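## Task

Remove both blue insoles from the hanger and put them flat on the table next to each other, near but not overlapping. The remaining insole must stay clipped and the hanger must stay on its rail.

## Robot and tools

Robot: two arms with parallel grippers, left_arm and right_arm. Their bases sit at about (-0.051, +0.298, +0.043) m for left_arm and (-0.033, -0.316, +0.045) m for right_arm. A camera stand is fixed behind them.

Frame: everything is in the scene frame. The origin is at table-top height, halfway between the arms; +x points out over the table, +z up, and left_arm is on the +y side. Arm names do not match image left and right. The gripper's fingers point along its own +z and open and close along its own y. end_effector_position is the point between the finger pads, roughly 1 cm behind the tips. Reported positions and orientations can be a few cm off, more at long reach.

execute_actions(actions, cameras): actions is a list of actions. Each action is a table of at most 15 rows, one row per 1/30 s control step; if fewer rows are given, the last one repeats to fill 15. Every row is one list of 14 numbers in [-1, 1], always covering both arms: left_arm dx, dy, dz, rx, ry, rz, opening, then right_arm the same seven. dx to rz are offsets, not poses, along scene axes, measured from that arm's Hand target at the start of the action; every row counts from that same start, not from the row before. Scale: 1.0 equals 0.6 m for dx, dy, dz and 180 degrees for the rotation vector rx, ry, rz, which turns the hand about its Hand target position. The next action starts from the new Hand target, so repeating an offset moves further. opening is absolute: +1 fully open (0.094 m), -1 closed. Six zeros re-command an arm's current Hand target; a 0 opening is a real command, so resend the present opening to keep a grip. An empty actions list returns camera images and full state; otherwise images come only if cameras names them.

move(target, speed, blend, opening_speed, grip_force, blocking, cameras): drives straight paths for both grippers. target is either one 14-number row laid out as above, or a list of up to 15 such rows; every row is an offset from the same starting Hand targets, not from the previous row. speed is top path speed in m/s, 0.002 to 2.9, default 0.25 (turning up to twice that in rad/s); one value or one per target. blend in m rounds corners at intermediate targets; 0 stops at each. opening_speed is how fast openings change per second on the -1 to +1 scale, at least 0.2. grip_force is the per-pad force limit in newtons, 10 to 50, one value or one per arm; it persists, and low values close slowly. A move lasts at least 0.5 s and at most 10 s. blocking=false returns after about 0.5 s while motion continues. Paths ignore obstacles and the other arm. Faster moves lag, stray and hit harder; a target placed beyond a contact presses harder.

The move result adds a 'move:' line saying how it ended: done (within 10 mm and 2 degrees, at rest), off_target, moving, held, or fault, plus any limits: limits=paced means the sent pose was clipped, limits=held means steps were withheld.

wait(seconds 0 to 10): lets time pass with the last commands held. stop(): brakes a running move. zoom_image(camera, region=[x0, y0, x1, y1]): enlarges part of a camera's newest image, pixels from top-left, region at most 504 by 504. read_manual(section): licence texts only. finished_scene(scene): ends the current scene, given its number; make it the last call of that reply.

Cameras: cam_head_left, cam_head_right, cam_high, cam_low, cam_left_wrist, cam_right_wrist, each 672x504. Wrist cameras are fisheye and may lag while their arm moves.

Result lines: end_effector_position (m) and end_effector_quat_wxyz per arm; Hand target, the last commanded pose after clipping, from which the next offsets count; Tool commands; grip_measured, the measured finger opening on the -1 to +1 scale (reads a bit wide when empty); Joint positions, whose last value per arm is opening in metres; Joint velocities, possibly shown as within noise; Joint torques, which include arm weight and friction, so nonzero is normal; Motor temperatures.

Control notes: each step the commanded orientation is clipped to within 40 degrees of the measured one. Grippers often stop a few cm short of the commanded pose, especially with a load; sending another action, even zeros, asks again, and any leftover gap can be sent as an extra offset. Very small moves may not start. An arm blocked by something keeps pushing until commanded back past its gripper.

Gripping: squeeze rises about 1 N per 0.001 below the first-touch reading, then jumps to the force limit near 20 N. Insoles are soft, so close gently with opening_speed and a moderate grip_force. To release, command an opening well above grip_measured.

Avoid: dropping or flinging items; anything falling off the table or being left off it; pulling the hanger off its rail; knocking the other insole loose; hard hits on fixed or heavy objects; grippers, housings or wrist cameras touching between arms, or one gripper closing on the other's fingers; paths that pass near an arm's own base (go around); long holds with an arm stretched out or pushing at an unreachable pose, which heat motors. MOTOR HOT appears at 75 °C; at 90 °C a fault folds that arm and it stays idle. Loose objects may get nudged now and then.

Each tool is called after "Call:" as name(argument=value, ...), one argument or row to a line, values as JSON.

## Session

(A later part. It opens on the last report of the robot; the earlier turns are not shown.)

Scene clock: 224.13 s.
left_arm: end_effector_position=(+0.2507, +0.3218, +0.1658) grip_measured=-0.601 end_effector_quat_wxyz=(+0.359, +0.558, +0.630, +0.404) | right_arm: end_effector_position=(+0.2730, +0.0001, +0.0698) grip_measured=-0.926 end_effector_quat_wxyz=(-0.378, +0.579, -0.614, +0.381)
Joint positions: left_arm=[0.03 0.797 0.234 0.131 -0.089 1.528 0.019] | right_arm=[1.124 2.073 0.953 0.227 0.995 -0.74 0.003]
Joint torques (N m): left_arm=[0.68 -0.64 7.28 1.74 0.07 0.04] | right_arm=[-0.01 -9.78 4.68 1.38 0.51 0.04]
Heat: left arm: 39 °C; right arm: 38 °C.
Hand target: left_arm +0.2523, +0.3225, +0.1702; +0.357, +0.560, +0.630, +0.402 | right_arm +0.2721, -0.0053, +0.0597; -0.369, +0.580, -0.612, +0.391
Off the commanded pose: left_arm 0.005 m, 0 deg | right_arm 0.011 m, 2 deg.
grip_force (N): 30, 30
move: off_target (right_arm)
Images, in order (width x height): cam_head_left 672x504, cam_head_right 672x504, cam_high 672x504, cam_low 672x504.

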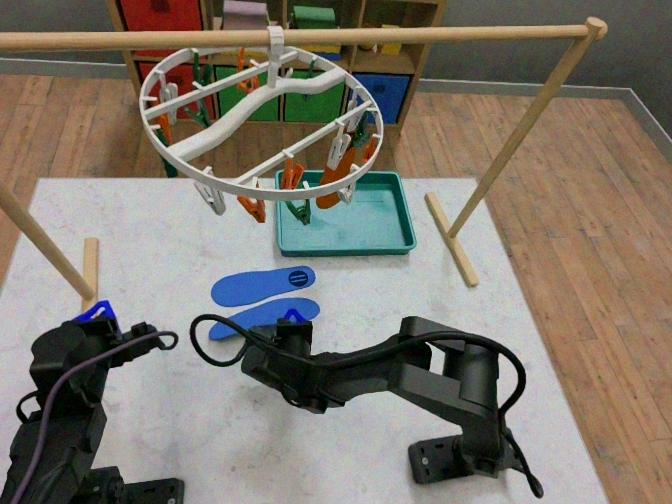

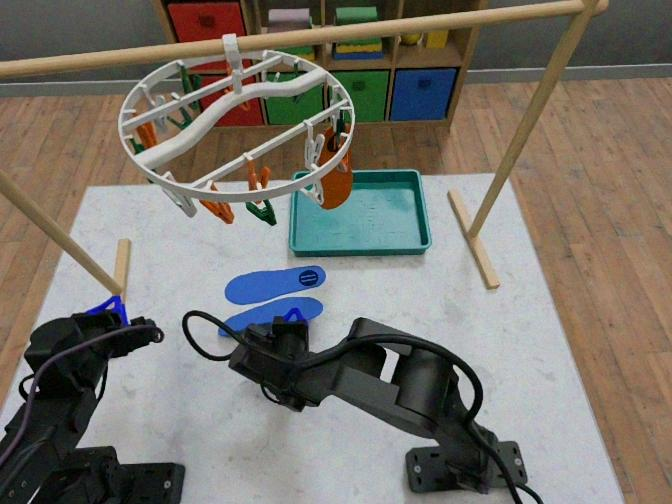

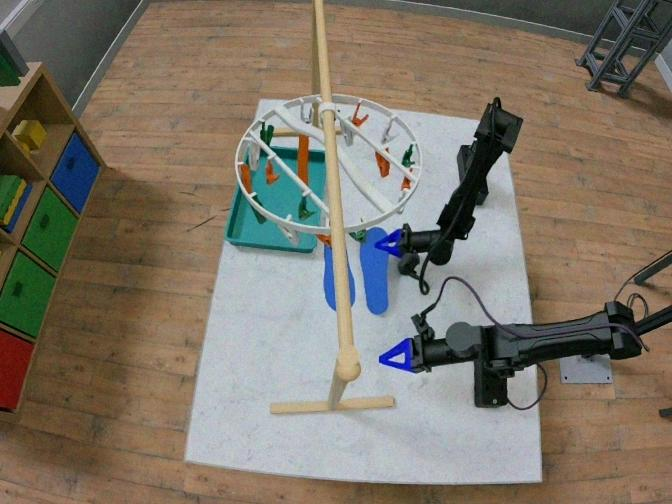

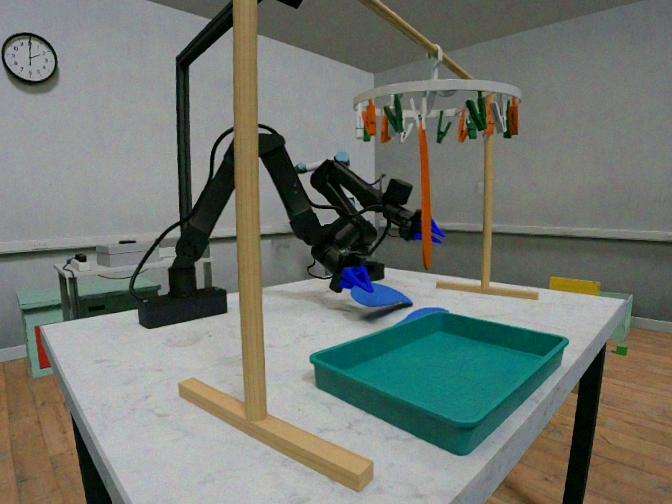

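Call:
move(
  target=[
    [0,0,0,0,0,0,-0.6,0,0.008,-0.074,0,0,0,-1],
    [0,0,0,0,0,0,-0.6,0,0.008,-0.078,0,0,0,-0.6],
    [0,0,0,0,0,0,-0.6,-0.12,0.0,-0.074,0,0,0,-0.6],
  ],
  speed=[0.1,0.08,0.07],
  opening_speed=0.5,
  cameras=["cam_head_left","cam_high","cam_low"],
)

Call:
zoom_image(
  camera="cam_high",
  region=[290, 180, 450, 350],
)

Call:
zoom_image(
  camera="cam_head_left",
  region=[190, 240, 350, 360],
)

Scene clock: 240.07 s.
left_arm: end_effector_position=(+0.2507, +0.3218, +0.1658) grip_measured=-0.601 end_effector_quat_wxyz=(+0.359, +0.558, +0.630, +0.404) | right_arm: end_effector_position=(+0.2053, -0.0023, +0.0189) grip_measured=-0.603 end_effector_quat_wxyz=(+0.382, -0.569, +0.613, -0.394)
Joint positions: left_arm=[0.03 0.797 0.234 0.131 -0.089 1.528 0.019] | right_arm=[1.318 2.218 0.93 0.092 1.128 -0.389 0.019]
Joint torques (N m): left_arm=[0.69 -0.61 7.28 1.75 0.07 0.05] | right_arm=[0.59 -13 3.64 0.56 0.3 0.11]
Heat: left arm: 39 °C; right arm: 37 °C.
Hand target: left_arm +0.2523, +0.3225, +0.1702; +0.357, +0.560, +0.630, +0.402 | right_arm +0.2001, -0.0053, +0.0154; -0.369, +0.580, -0.612, +0.391
Off the commanded pose: left_arm 0.005 m, 0 deg | right_arm 0.007 m, 2 deg.
grip_force (N): 30, 30
move: done; target 2's new opening was sent with right_arm's hand 0.011 m and 1 deg from that target
Images, in order (width x height): cam_head_left 672x504, cam_high 672x504, cam_low 672x504.

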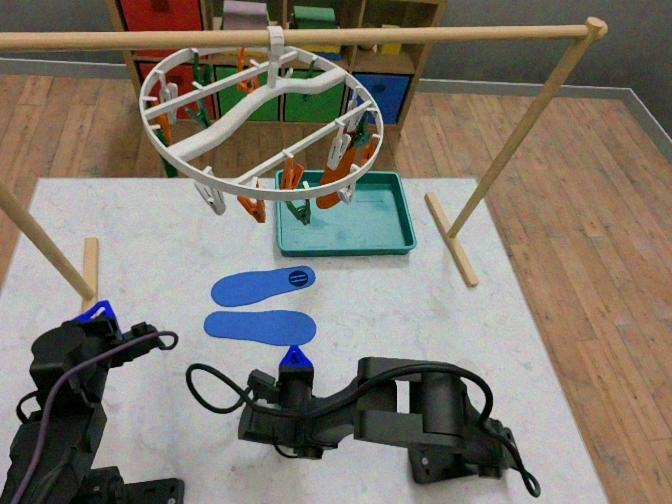

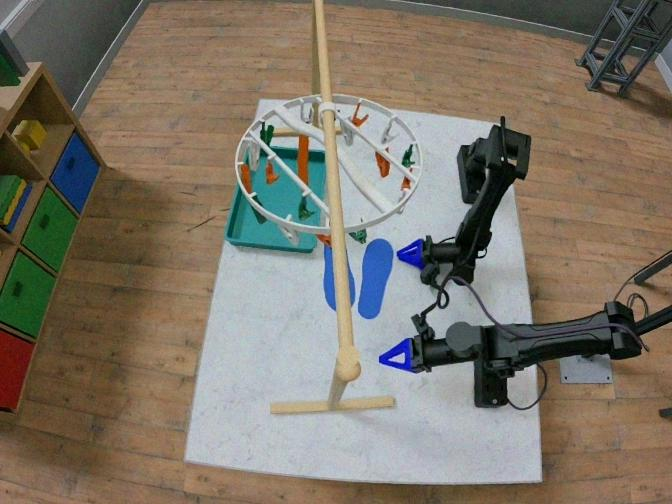

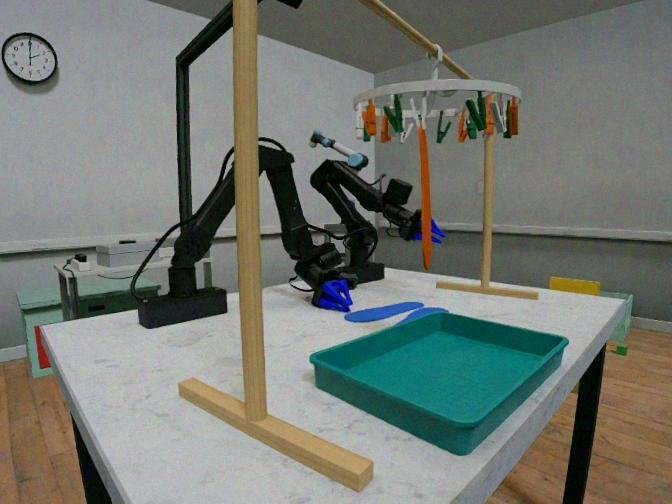

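Scaled by 2.965 from the camera's 672x504 image, which has a finer 960x720 frame.

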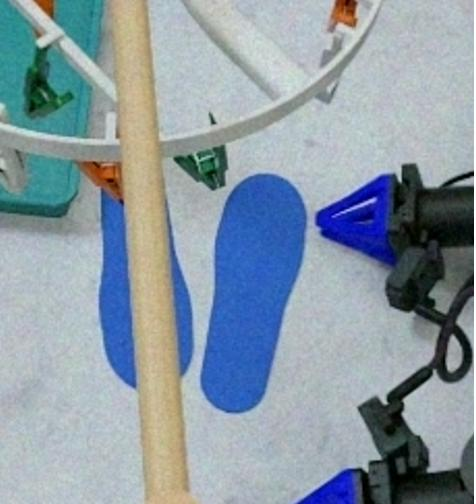

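Scaled by 3.150 from the camera's 672x504 image, which has a finer 960x720 frame.

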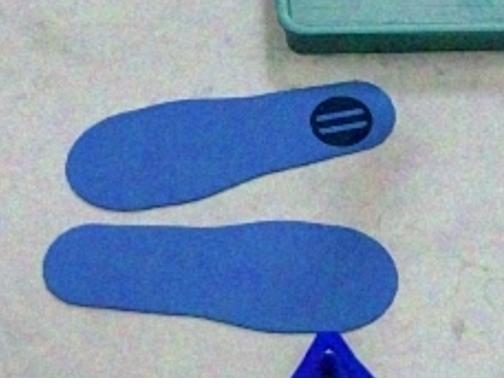

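Call:
finished_scene(
  scene=3,
)

The scene is finished: the task was done.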